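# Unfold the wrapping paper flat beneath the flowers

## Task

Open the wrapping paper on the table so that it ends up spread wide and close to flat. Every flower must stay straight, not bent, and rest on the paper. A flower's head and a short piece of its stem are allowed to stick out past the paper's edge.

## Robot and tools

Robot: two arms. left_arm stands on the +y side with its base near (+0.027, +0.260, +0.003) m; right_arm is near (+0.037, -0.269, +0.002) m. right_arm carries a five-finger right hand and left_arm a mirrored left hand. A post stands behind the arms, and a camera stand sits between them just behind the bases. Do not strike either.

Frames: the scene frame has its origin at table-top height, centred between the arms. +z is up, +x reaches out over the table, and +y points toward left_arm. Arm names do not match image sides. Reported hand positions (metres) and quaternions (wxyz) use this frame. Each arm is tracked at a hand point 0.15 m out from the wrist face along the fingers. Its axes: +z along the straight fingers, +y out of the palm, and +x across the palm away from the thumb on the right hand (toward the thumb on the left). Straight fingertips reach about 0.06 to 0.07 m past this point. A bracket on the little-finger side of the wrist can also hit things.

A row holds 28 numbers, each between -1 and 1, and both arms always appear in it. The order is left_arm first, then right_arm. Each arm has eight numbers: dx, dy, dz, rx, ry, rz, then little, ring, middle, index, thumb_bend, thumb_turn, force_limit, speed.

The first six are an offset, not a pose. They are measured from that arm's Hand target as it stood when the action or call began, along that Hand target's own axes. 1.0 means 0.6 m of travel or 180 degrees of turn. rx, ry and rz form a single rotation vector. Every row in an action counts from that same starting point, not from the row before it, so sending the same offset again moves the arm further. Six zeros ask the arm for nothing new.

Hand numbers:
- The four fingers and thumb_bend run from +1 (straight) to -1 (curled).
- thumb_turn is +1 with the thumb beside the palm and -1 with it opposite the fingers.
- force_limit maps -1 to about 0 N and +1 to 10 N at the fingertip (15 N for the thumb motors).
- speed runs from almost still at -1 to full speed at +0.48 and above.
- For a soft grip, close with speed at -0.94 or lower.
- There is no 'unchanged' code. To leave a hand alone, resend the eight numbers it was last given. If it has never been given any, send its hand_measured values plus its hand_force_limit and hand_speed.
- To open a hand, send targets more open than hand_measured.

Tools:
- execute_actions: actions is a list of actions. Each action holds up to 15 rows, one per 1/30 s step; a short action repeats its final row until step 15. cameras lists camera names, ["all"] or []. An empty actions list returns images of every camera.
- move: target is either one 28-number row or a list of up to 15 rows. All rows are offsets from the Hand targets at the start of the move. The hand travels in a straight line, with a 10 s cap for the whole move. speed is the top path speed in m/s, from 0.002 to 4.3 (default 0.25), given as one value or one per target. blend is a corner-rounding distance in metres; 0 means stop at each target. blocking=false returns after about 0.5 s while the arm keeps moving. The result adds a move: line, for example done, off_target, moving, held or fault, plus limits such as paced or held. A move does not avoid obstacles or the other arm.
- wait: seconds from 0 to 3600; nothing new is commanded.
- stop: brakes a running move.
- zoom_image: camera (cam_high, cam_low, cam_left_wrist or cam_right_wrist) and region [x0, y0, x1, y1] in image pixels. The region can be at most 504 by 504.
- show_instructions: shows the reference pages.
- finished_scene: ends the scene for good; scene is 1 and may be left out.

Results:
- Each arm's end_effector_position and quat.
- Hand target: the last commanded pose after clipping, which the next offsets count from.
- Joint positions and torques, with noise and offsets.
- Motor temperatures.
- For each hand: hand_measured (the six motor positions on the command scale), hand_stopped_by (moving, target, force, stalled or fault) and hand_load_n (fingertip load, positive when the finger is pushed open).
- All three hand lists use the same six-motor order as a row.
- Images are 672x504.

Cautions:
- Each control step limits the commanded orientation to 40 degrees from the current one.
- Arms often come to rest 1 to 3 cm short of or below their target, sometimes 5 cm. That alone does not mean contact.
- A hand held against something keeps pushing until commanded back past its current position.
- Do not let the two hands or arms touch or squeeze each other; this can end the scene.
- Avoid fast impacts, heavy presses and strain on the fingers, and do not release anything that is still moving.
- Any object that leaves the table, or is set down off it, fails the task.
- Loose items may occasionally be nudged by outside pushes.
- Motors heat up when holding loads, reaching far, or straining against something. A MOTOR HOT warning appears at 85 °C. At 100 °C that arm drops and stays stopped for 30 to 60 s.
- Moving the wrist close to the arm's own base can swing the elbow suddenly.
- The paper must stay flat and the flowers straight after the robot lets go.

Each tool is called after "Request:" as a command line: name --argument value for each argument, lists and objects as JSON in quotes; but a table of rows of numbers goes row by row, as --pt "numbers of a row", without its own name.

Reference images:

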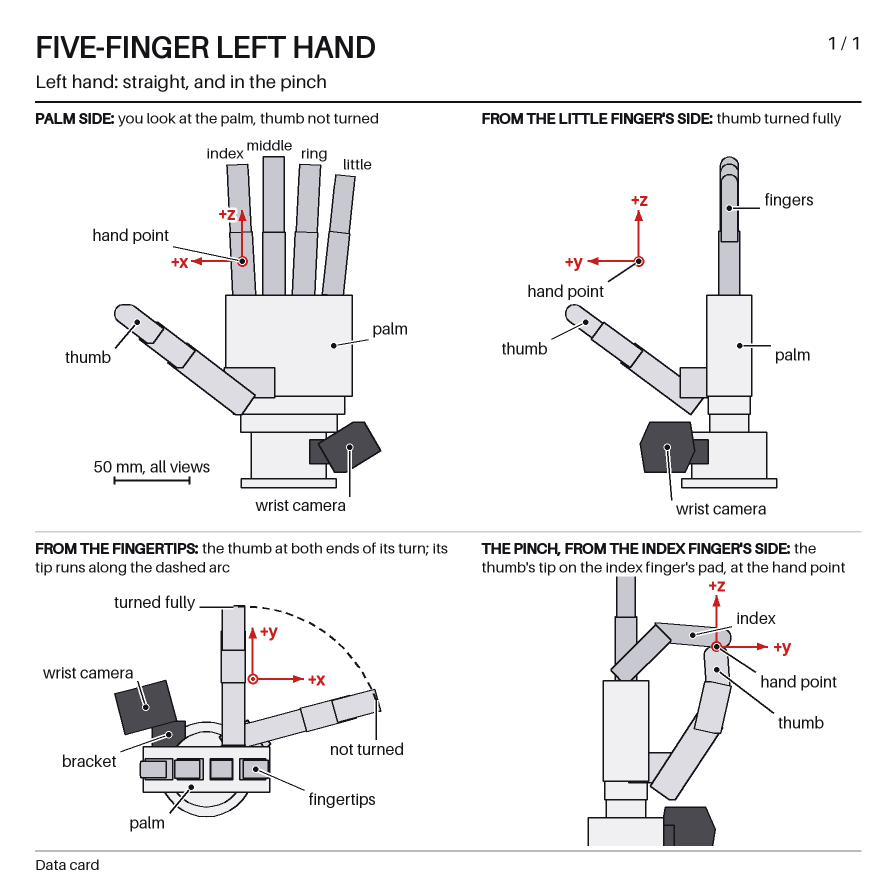

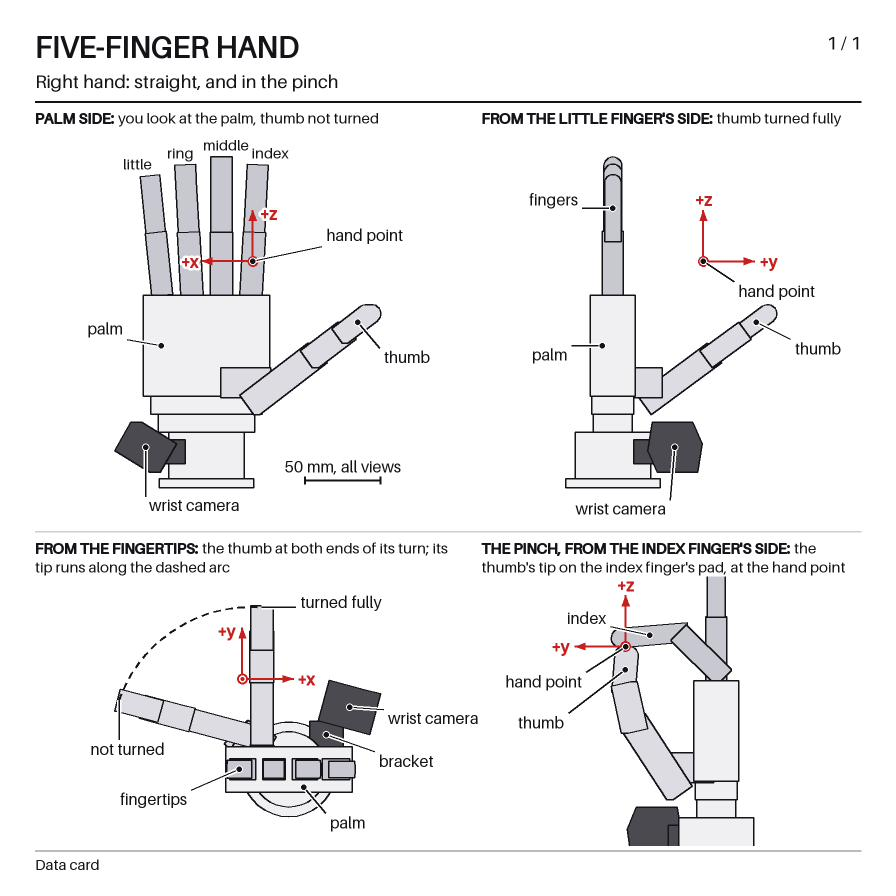

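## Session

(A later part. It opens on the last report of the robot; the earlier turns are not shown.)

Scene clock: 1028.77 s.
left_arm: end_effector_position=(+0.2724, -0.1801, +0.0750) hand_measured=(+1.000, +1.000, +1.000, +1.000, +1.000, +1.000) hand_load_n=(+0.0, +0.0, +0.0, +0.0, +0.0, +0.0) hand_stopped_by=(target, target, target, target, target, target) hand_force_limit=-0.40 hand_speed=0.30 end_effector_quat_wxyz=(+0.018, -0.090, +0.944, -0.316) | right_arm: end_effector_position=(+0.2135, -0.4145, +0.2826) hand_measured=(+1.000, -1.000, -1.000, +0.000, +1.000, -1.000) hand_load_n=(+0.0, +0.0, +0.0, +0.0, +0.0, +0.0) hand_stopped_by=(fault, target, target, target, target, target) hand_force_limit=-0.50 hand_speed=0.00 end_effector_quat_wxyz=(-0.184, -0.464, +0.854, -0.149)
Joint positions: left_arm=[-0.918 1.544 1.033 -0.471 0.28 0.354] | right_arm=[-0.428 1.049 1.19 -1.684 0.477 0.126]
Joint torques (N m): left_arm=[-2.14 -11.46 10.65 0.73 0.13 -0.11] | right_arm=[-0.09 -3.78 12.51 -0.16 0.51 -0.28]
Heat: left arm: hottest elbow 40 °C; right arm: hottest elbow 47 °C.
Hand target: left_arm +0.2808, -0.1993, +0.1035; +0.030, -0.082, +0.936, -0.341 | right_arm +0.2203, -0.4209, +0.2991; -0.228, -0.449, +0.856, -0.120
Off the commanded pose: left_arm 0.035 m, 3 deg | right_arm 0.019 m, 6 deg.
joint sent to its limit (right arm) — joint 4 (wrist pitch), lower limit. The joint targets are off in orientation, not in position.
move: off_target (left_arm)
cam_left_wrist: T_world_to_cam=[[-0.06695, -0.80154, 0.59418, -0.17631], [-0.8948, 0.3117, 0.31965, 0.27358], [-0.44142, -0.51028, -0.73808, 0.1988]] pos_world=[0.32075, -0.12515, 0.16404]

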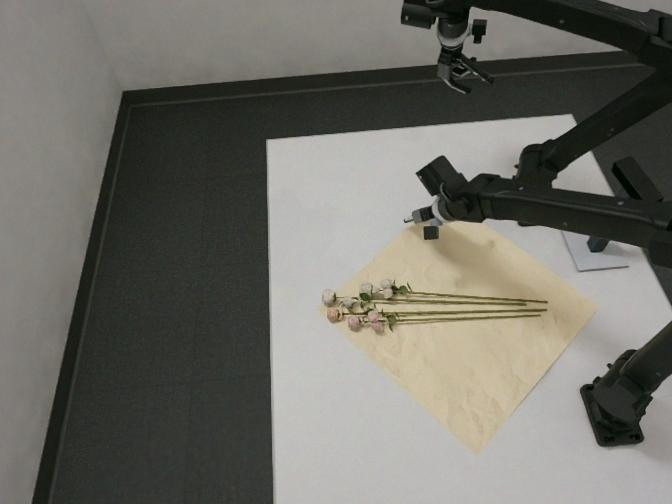

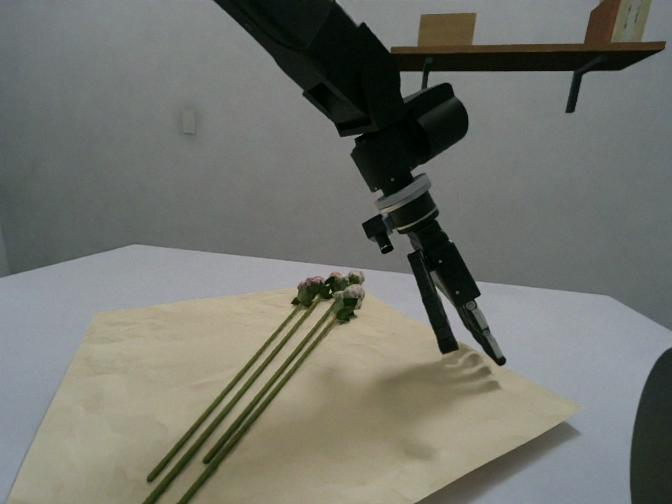

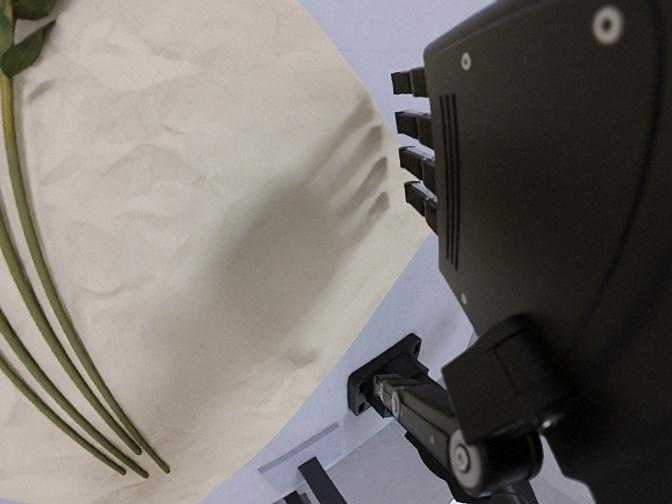

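Request:
move --target '[0.0,-0.08,-0.11,0,0,0,1,1,1,1,1,1,-0.4,0.3,0,0,0,0,0,0,-1,-1,-1,0,1,-1,-0.5,0]' --speed 0.1 --cameras '["cam_high","cam_low","cam_left_wrist","cam_right_wrist"]'

Request:
zoom_image --camera "cam_low" --region '[200, 250, 672, 504]'

Request:
zoom_image --camera "cam_high" --region '[300, 170, 620, 470]'

Scene clock: 1042.00 s.
left_arm: end_effector_position=(+0.2709, -0.1780, +0.1515) hand_measured=(+1.000, +1.000, +1.000, +1.000, +1.000, +1.000) hand_load_n=(+0.0, +0.0, +0.0, +0.0, +0.0, +0.0) hand_stopped_by=(target, target, target, target, target, target) hand_force_limit=-0.40 hand_speed=0.30 end_effector_quat_wxyz=(+0.016, -0.091, +0.945, -0.313) | right_arm: end_effector_position=(+0.2135, -0.4145, +0.2826) hand_measured=(+1.000, -1.000, -1.000, +0.000, +1.000, -1.000) hand_load_n=(+0.0, +0.0, +0.0, +0.0, +0.0, +0.0) hand_stopped_by=(fault, target, target, target, target, target) hand_force_limit=-0.50 hand_speed=0.00 end_effector_quat_wxyz=(-0.184, -0.464, +0.854, -0.149)
Joint positions: left_arm=[-0.918 1.46 1.159 -0.69 0.28 0.354] | right_arm=[-0.428 1.049 1.19 -1.684 0.477 0.126]
Joint torques (N m): left_arm=[-1.44 -11.4 11.92 0.49 0.27 -0.01] | right_arm=[-0.21 -3.78 12.46 -0.13 0.51 -0.29]
Heat: left arm: hottest elbow 42 °C; right arm: hottest elbow 48 °C.
Hand target: left_arm +0.2797, -0.1938, +0.1850; +0.030, -0.082, +0.936, -0.341 | right_arm +0.2203, -0.4209, +0.2991; -0.228, -0.449, +0.856, -0.120
Off the commanded pose: left_arm 0.038 m, 4 deg | right_arm 0.019 m, 6 deg.
joint sent to its limit (right arm) — joint 4 (wrist pitch), lower limit. The joint targets are off in orientation, not in position.
move: off_target (left_arm)
cam_left_wrist: T_world_to_cam=[[-0.06389, -0.80573, 0.58883, -0.2209], [-0.89308, 0.30946, 0.32657, 0.24516], [-0.44535, -0.505, -0.73935, 0.25782]] pos_world=[0.31965, -0.12366, 0.24063]
cam_right_wrist: T_world_to_cam=[[-0.9435, 0.32718, 0.05248, 0.31535], [0.33091, 0.93861, 0.09757, 0.28836], [-0.01733, 0.10943, -0.99384, 0.44426]] pos_world=[0.20981, -0.42245, 0.39684]

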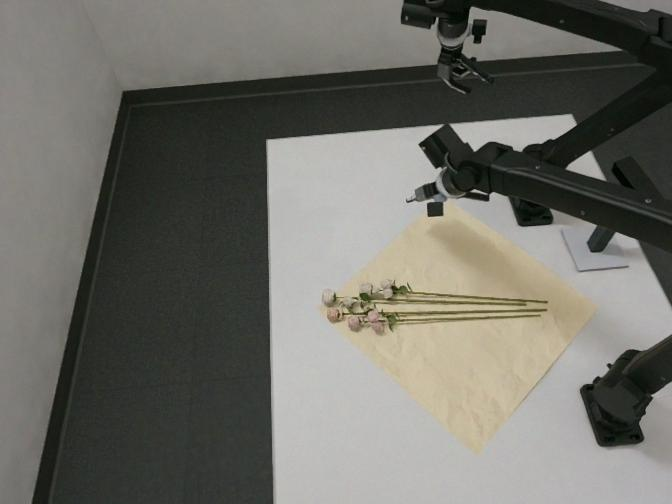

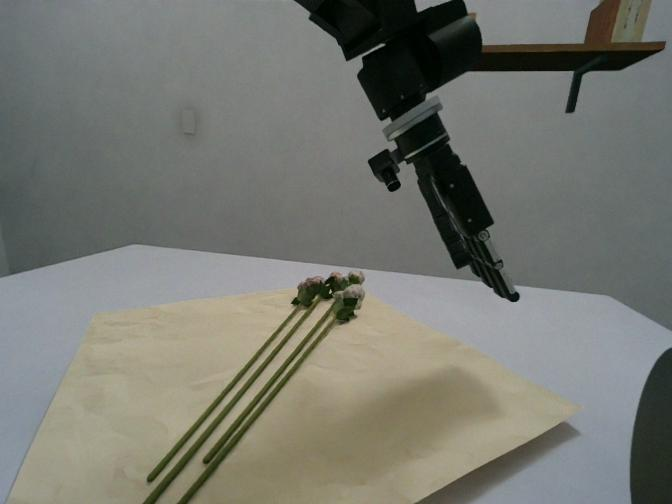

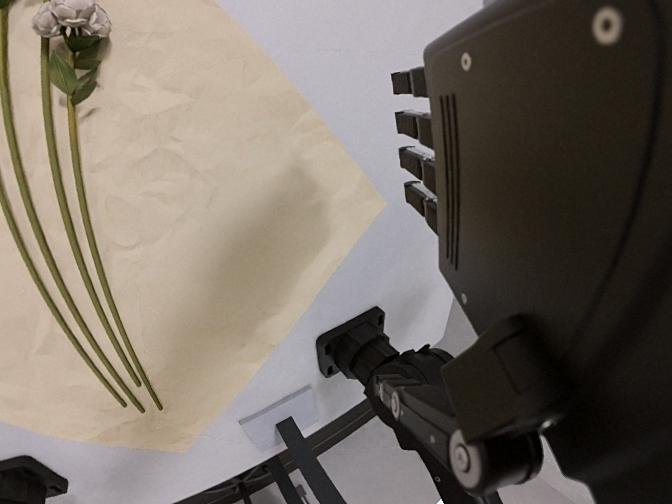

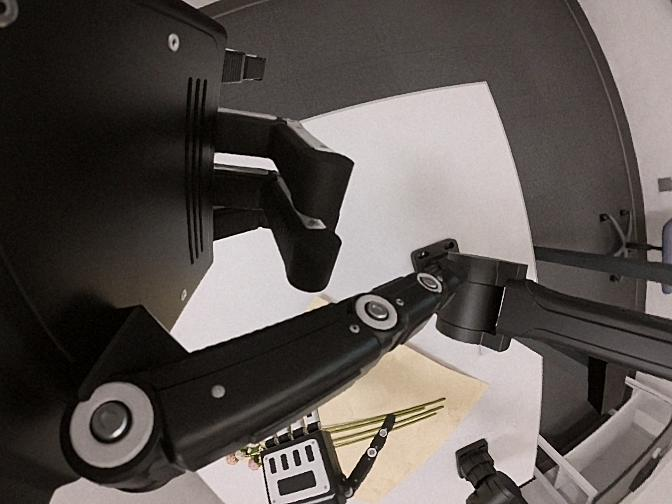

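Scaled by 1.068 from the camera's image (finer frame: 960x720).

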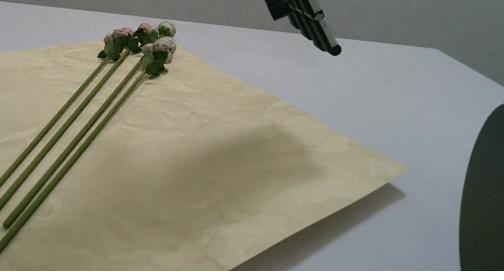

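Scaled by 1.575 from the camera's image (finer frame: 960x720).

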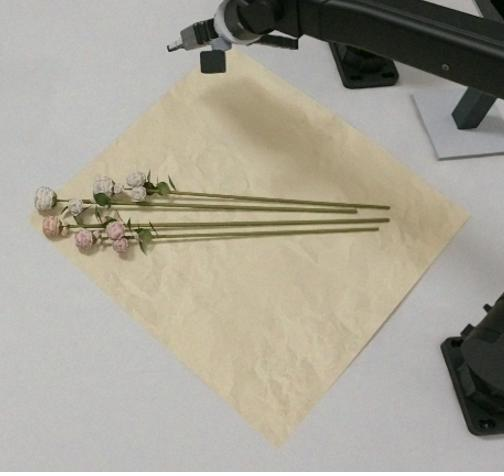

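Request:
move --pt "0.115 0.069 0.0508 0 0 0 1 1 1 1 1 1 -0.4 0.3 0 0 0 0 0 0 -1 -1 -1 0 1 -1 -0.5 0" --pt "0.115 0.176 0.1785 0 0 0 1 1 1 1 1 1 -0.4 0.3 0 0 0 0 0 0 -1 -1 -1 0 1 -1 -0.5 0" --speed '[0.12,0.07]' --blend '[0.03,0]' --cameras '["cam_high","cam_low","cam_left_wrist"]'

Scene clock: 1087.47 s.
left_arm: end_effector_position=(+0.2136, -0.1919, +0.0418) hand_measured=(+1.000, +1.000, +1.000, +1.000, +1.000, +1.000) hand_load_n=(+0.0, +0.0, +0.0, -0.5, +0.0, +0.0) hand_stopped_by=(target, target, target, target, target, target) hand_force_limit=-0.40 hand_speed=0.30 end_effector_quat_wxyz=(+0.034, -0.083, +0.936, -0.340) | right_arm: end_effector_position=(+0.2135, -0.4145, +0.2826) hand_measured=(+1.000, -1.000, -1.000, +0.000, +1.000, -1.000) hand_load_n=(+0.0, +0.0, +0.0, +0.0, +0.0, +0.0) hand_stopped_by=(fault, target, target, target, target, target) hand_force_limit=-0.50 hand_speed=0.00 end_effector_quat_wxyz=(-0.184, -0.464, +0.854, -0.149)
Joint positions: left_arm=[-1.049 1.515 0.875 -0.258 0.199 0.253] | right_arm=[-0.428 1.049 1.19 -1.684 0.477 0.126]
Joint torques (N m): left_arm=[-2.02 -8.12 5.87 1.8 0.12 -0.12] | right_arm=[-0.15 -3.78 12.51 -0.17 0.51 -0.27]
Heat: left arm: hottest elbow 42 °C; right arm: hottest elbow 48 °C.
Hand target: left_arm +0.2099, -0.1940, +0.0349; +0.030, -0.083, +0.936, -0.341 | right_arm +0.2203, -0.4209, +0.2991; -0.228, -0.449, +0.856, -0.120
Off the commanded pose: left_arm 0.008 m, 0 deg | right_arm 0.019 m, 6 deg.
joint sent to its limit (right arm) — joint 4 (wrist pitch), lower limit. The joint targets are off in orientation, not in position.
move: done
cam_left_wrist: T_world_to_cam=[[-0.09326, -0.77269, 0.62789, -0.16019], [-0.90508, 0.32859, 0.26993, 0.24271], [-0.4149, -0.54312, -0.72999, 0.13006]] pos_world=[0.25869, -0.13289, 0.13001]

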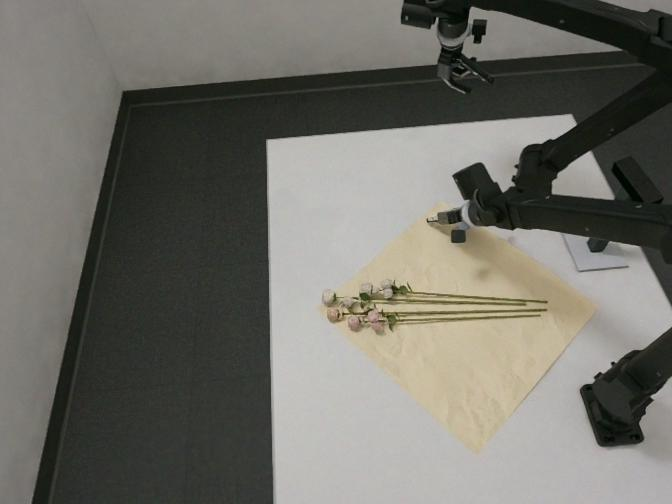

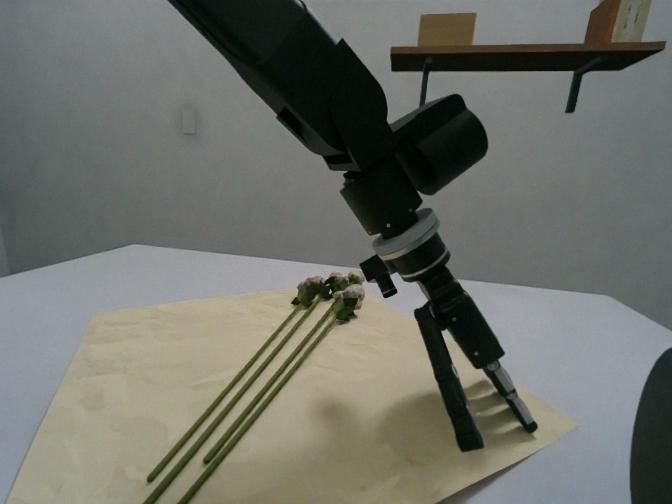

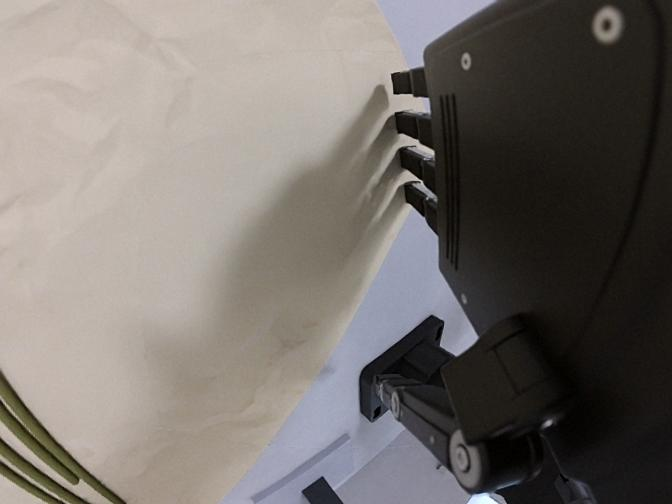

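Request:
move --target '[0.0,-0.12,-0.14,0,0,0,1,1,1,1,1,1,-0.4,0.3,0,0,0,0,0,0,-1,-1,-1,0,1,-1,-0.5,0]' --speed 0.08 --cameras '["cam_high","cam_low"]'

Request:
zoom_image --camera "cam_low" --region '[200, 250, 672, 504]'

Scene clock: 1096.07 s.
left_arm: end_effector_position=(+0.2043, -0.1757, +0.1143) hand_measured=(+1.000, +1.000, +1.000, +1.000, +1.000, +1.000) hand_load_n=(+0.0, -0.5, +0.0, +0.0, +0.0, +0.0) hand_stopped_by=(target, target, target, target, target, target) hand_force_limit=-0.40 hand_speed=0.30 end_effector_quat_wxyz=(+0.021, -0.089, +0.946, -0.312) | right_arm: end_effector_position=(+0.2135, -0.4145, +0.2826) hand_measured=(+1.000, -1.000, -1.000, +0.000, +1.000, -1.000) hand_load_n=(+0.0, +0.0, +0.0, +0.0, +0.0, +0.5) hand_stopped_by=(fault, target, target, target, target, target) hand_force_limit=-0.50 hand_speed=0.00 end_effector_quat_wxyz=(-0.184, -0.464, +0.854, -0.149)
Joint positions: left_arm=[-1.05 1.393 0.984 -0.552 0.199 0.25] | right_arm=[-0.428 1.049 1.19 -1.684 0.477 0.126]
Joint torques (N m): left_arm=[-1.96 -10.11 11.41 0.76 0.11 -0.09] | right_arm=[-0.03 -3.78 12.49 -0.17 0.52 -0.28]
Heat: left arm: hottest elbow 42 °C; right arm: hottest elbow 48 °C.
Hand target: left_arm +0.2100, -0.1951, +0.1455; +0.030, -0.083, +0.936, -0.341 | right_arm +0.2203, -0.4209, +0.2991; -0.228, -0.449, +0.856, -0.120
Off the commanded pose: left_arm 0.037 m, 4 deg | right_arm 0.019 m, 6 deg.
joint sent to its limit (right arm) — joint 4 (wrist pitch), lower limit. The joint targets are off in orientation, not in position.
move: off_target (left_arm)

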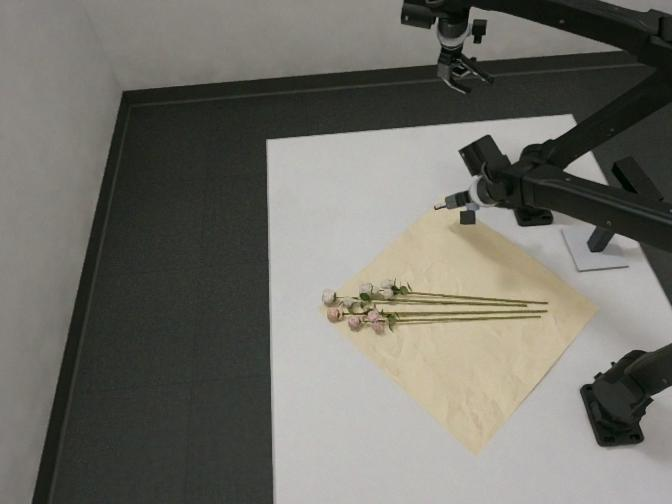

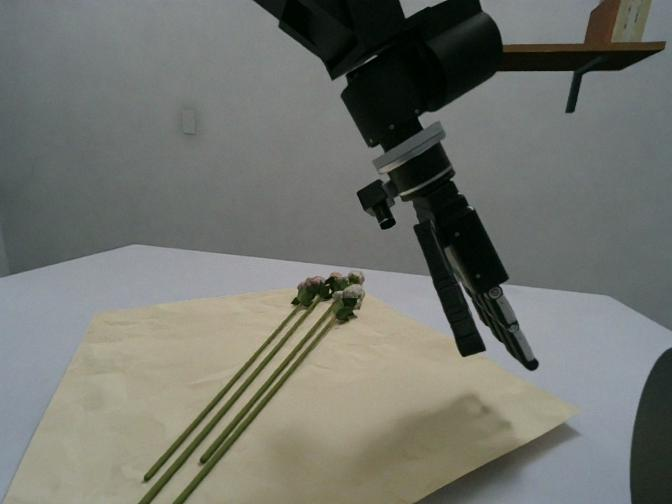

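Scaled by 1.068 from the camera's image (finer frame: 960x720).

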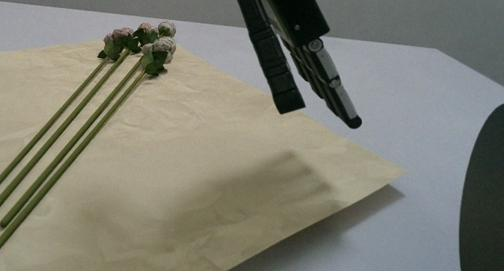

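Request:
move --target '[-0.08,0.22,-0.40,0,0,0,1,1,1,1,1,1,-0.4,0.3,0,0,0,0,0,0,-1,-1,-1,0,1,-1,-0.5,0]' --speed 0.2 --cameras '["cam_high","cam_low","cam_left_wrist"]'

Request:
zoom_image --camera "cam_low" --region '[200, 250, 672, 504]'

Request:
zoom_image --camera "cam_high" --region '[300, 170, 620, 470]'

Scene clock: 1116.27 s.
left_arm: end_effector_position=(+0.2070, +0.0665, +0.2317) hand_measured=(+1.000, +1.000, +1.000, +1.000, +1.000, +1.000) hand_load_n=(+0.0, +0.0, +0.0, +0.0, +0.0, -0.5) hand_stopped_by=(target, target, target, target, target, target) hand_force_limit=-0.40 hand_speed=0.30 end_effector_quat_wxyz=(+0.020, -0.090, +0.939, -0.332) | right_arm: end_effector_position=(+0.2135, -0.4145, +0.2826) hand_measured=(+1.000, -1.000, -1.000, +0.000, +1.000, -1.000) hand_load_n=(+0.0, +0.0, +0.0, +0.0, +0.0, +0.0) hand_stopped_by=(fault, target, target, target, target, target) hand_force_limit=-0.50 hand_speed=0.00 end_effector_quat_wxyz=(-0.184, -0.464, +0.854, -0.149)
Joint positions: left_arm=[-0.493 0.831 0.901 -1.178 0.513 0.741] | right_arm=[-0.428 1.049 1.19 -1.684 0.477 0.126]
Joint torques (N m): left_arm=[-0.62 -2.02 10.04 0.55 0.59 0.02] | right_arm=[-0.09 -3.78 12.49 -0.14 0.51 -0.29]
Heat: left arm: hottest elbow 44 °C; right arm: hottest elbow 48 °C.
Hand target: left_arm +0.2124, +0.0648, +0.2444; +0.030, -0.083, +0.936, -0.341 | right_arm +0.2203, -0.4209, +0.2991; -0.228, -0.449, +0.856, -0.120
Off the commanded pose: left_arm 0.014 m, 2 deg | right_arm 0.019 m, 6 deg.
joint sent to its limit (right arm) — joint 4 (wrist pitch), lower limit. The joint targets are off in orientation, not in position.
move: off_target (left_arm)
cam_left_wrist: T_world_to_cam=[[-0.0705, -0.78211, 0.61913, -0.08245], [-0.89707, 0.32114, 0.30353, 0.09165], [-0.43623, -0.53401, -0.72425, 0.4088]] pos_world=[0.25474, 0.12439, 0.3193]

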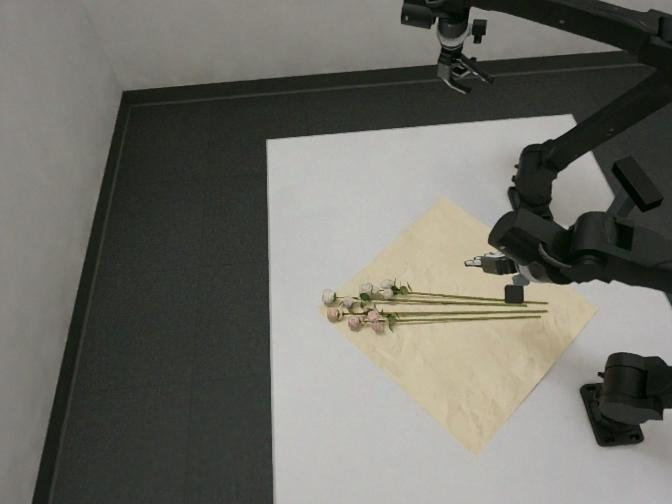

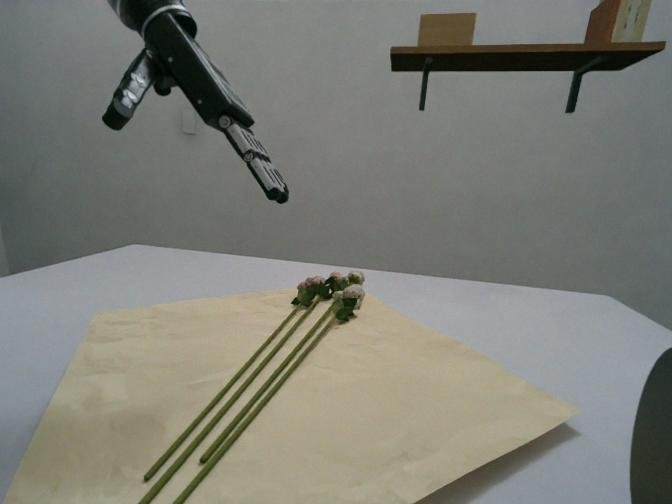

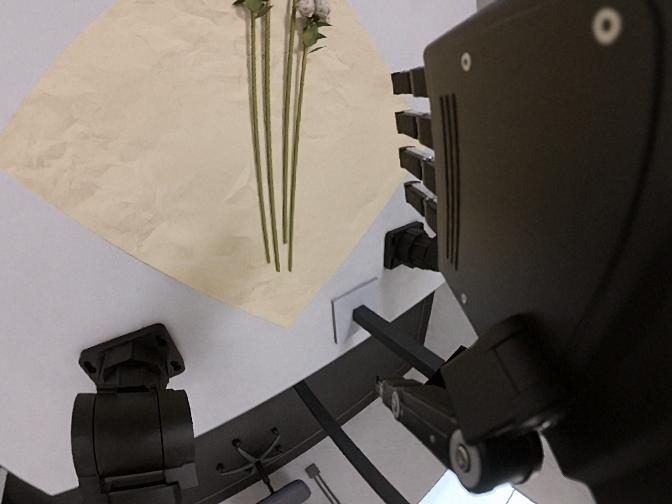

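Scaled by 1.068 from the camera's image (finer frame: 960x720).

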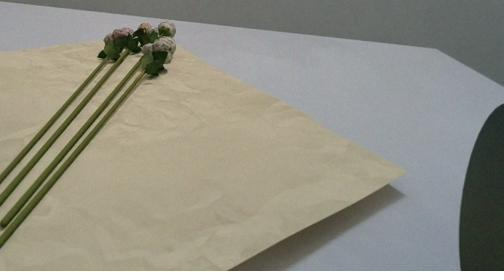

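Scaled by 1.575 from the camera's image (finer frame: 960x720).

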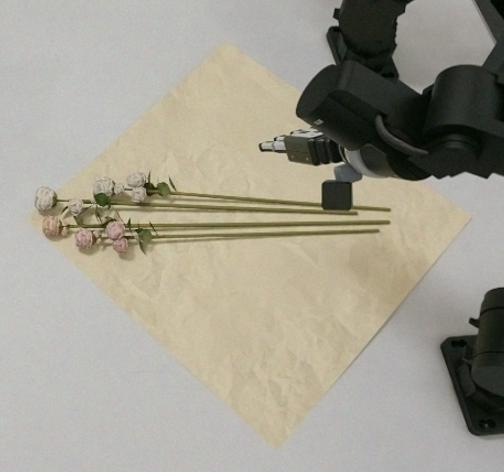

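Request:
finished_scene

The scene is finished: the task was done.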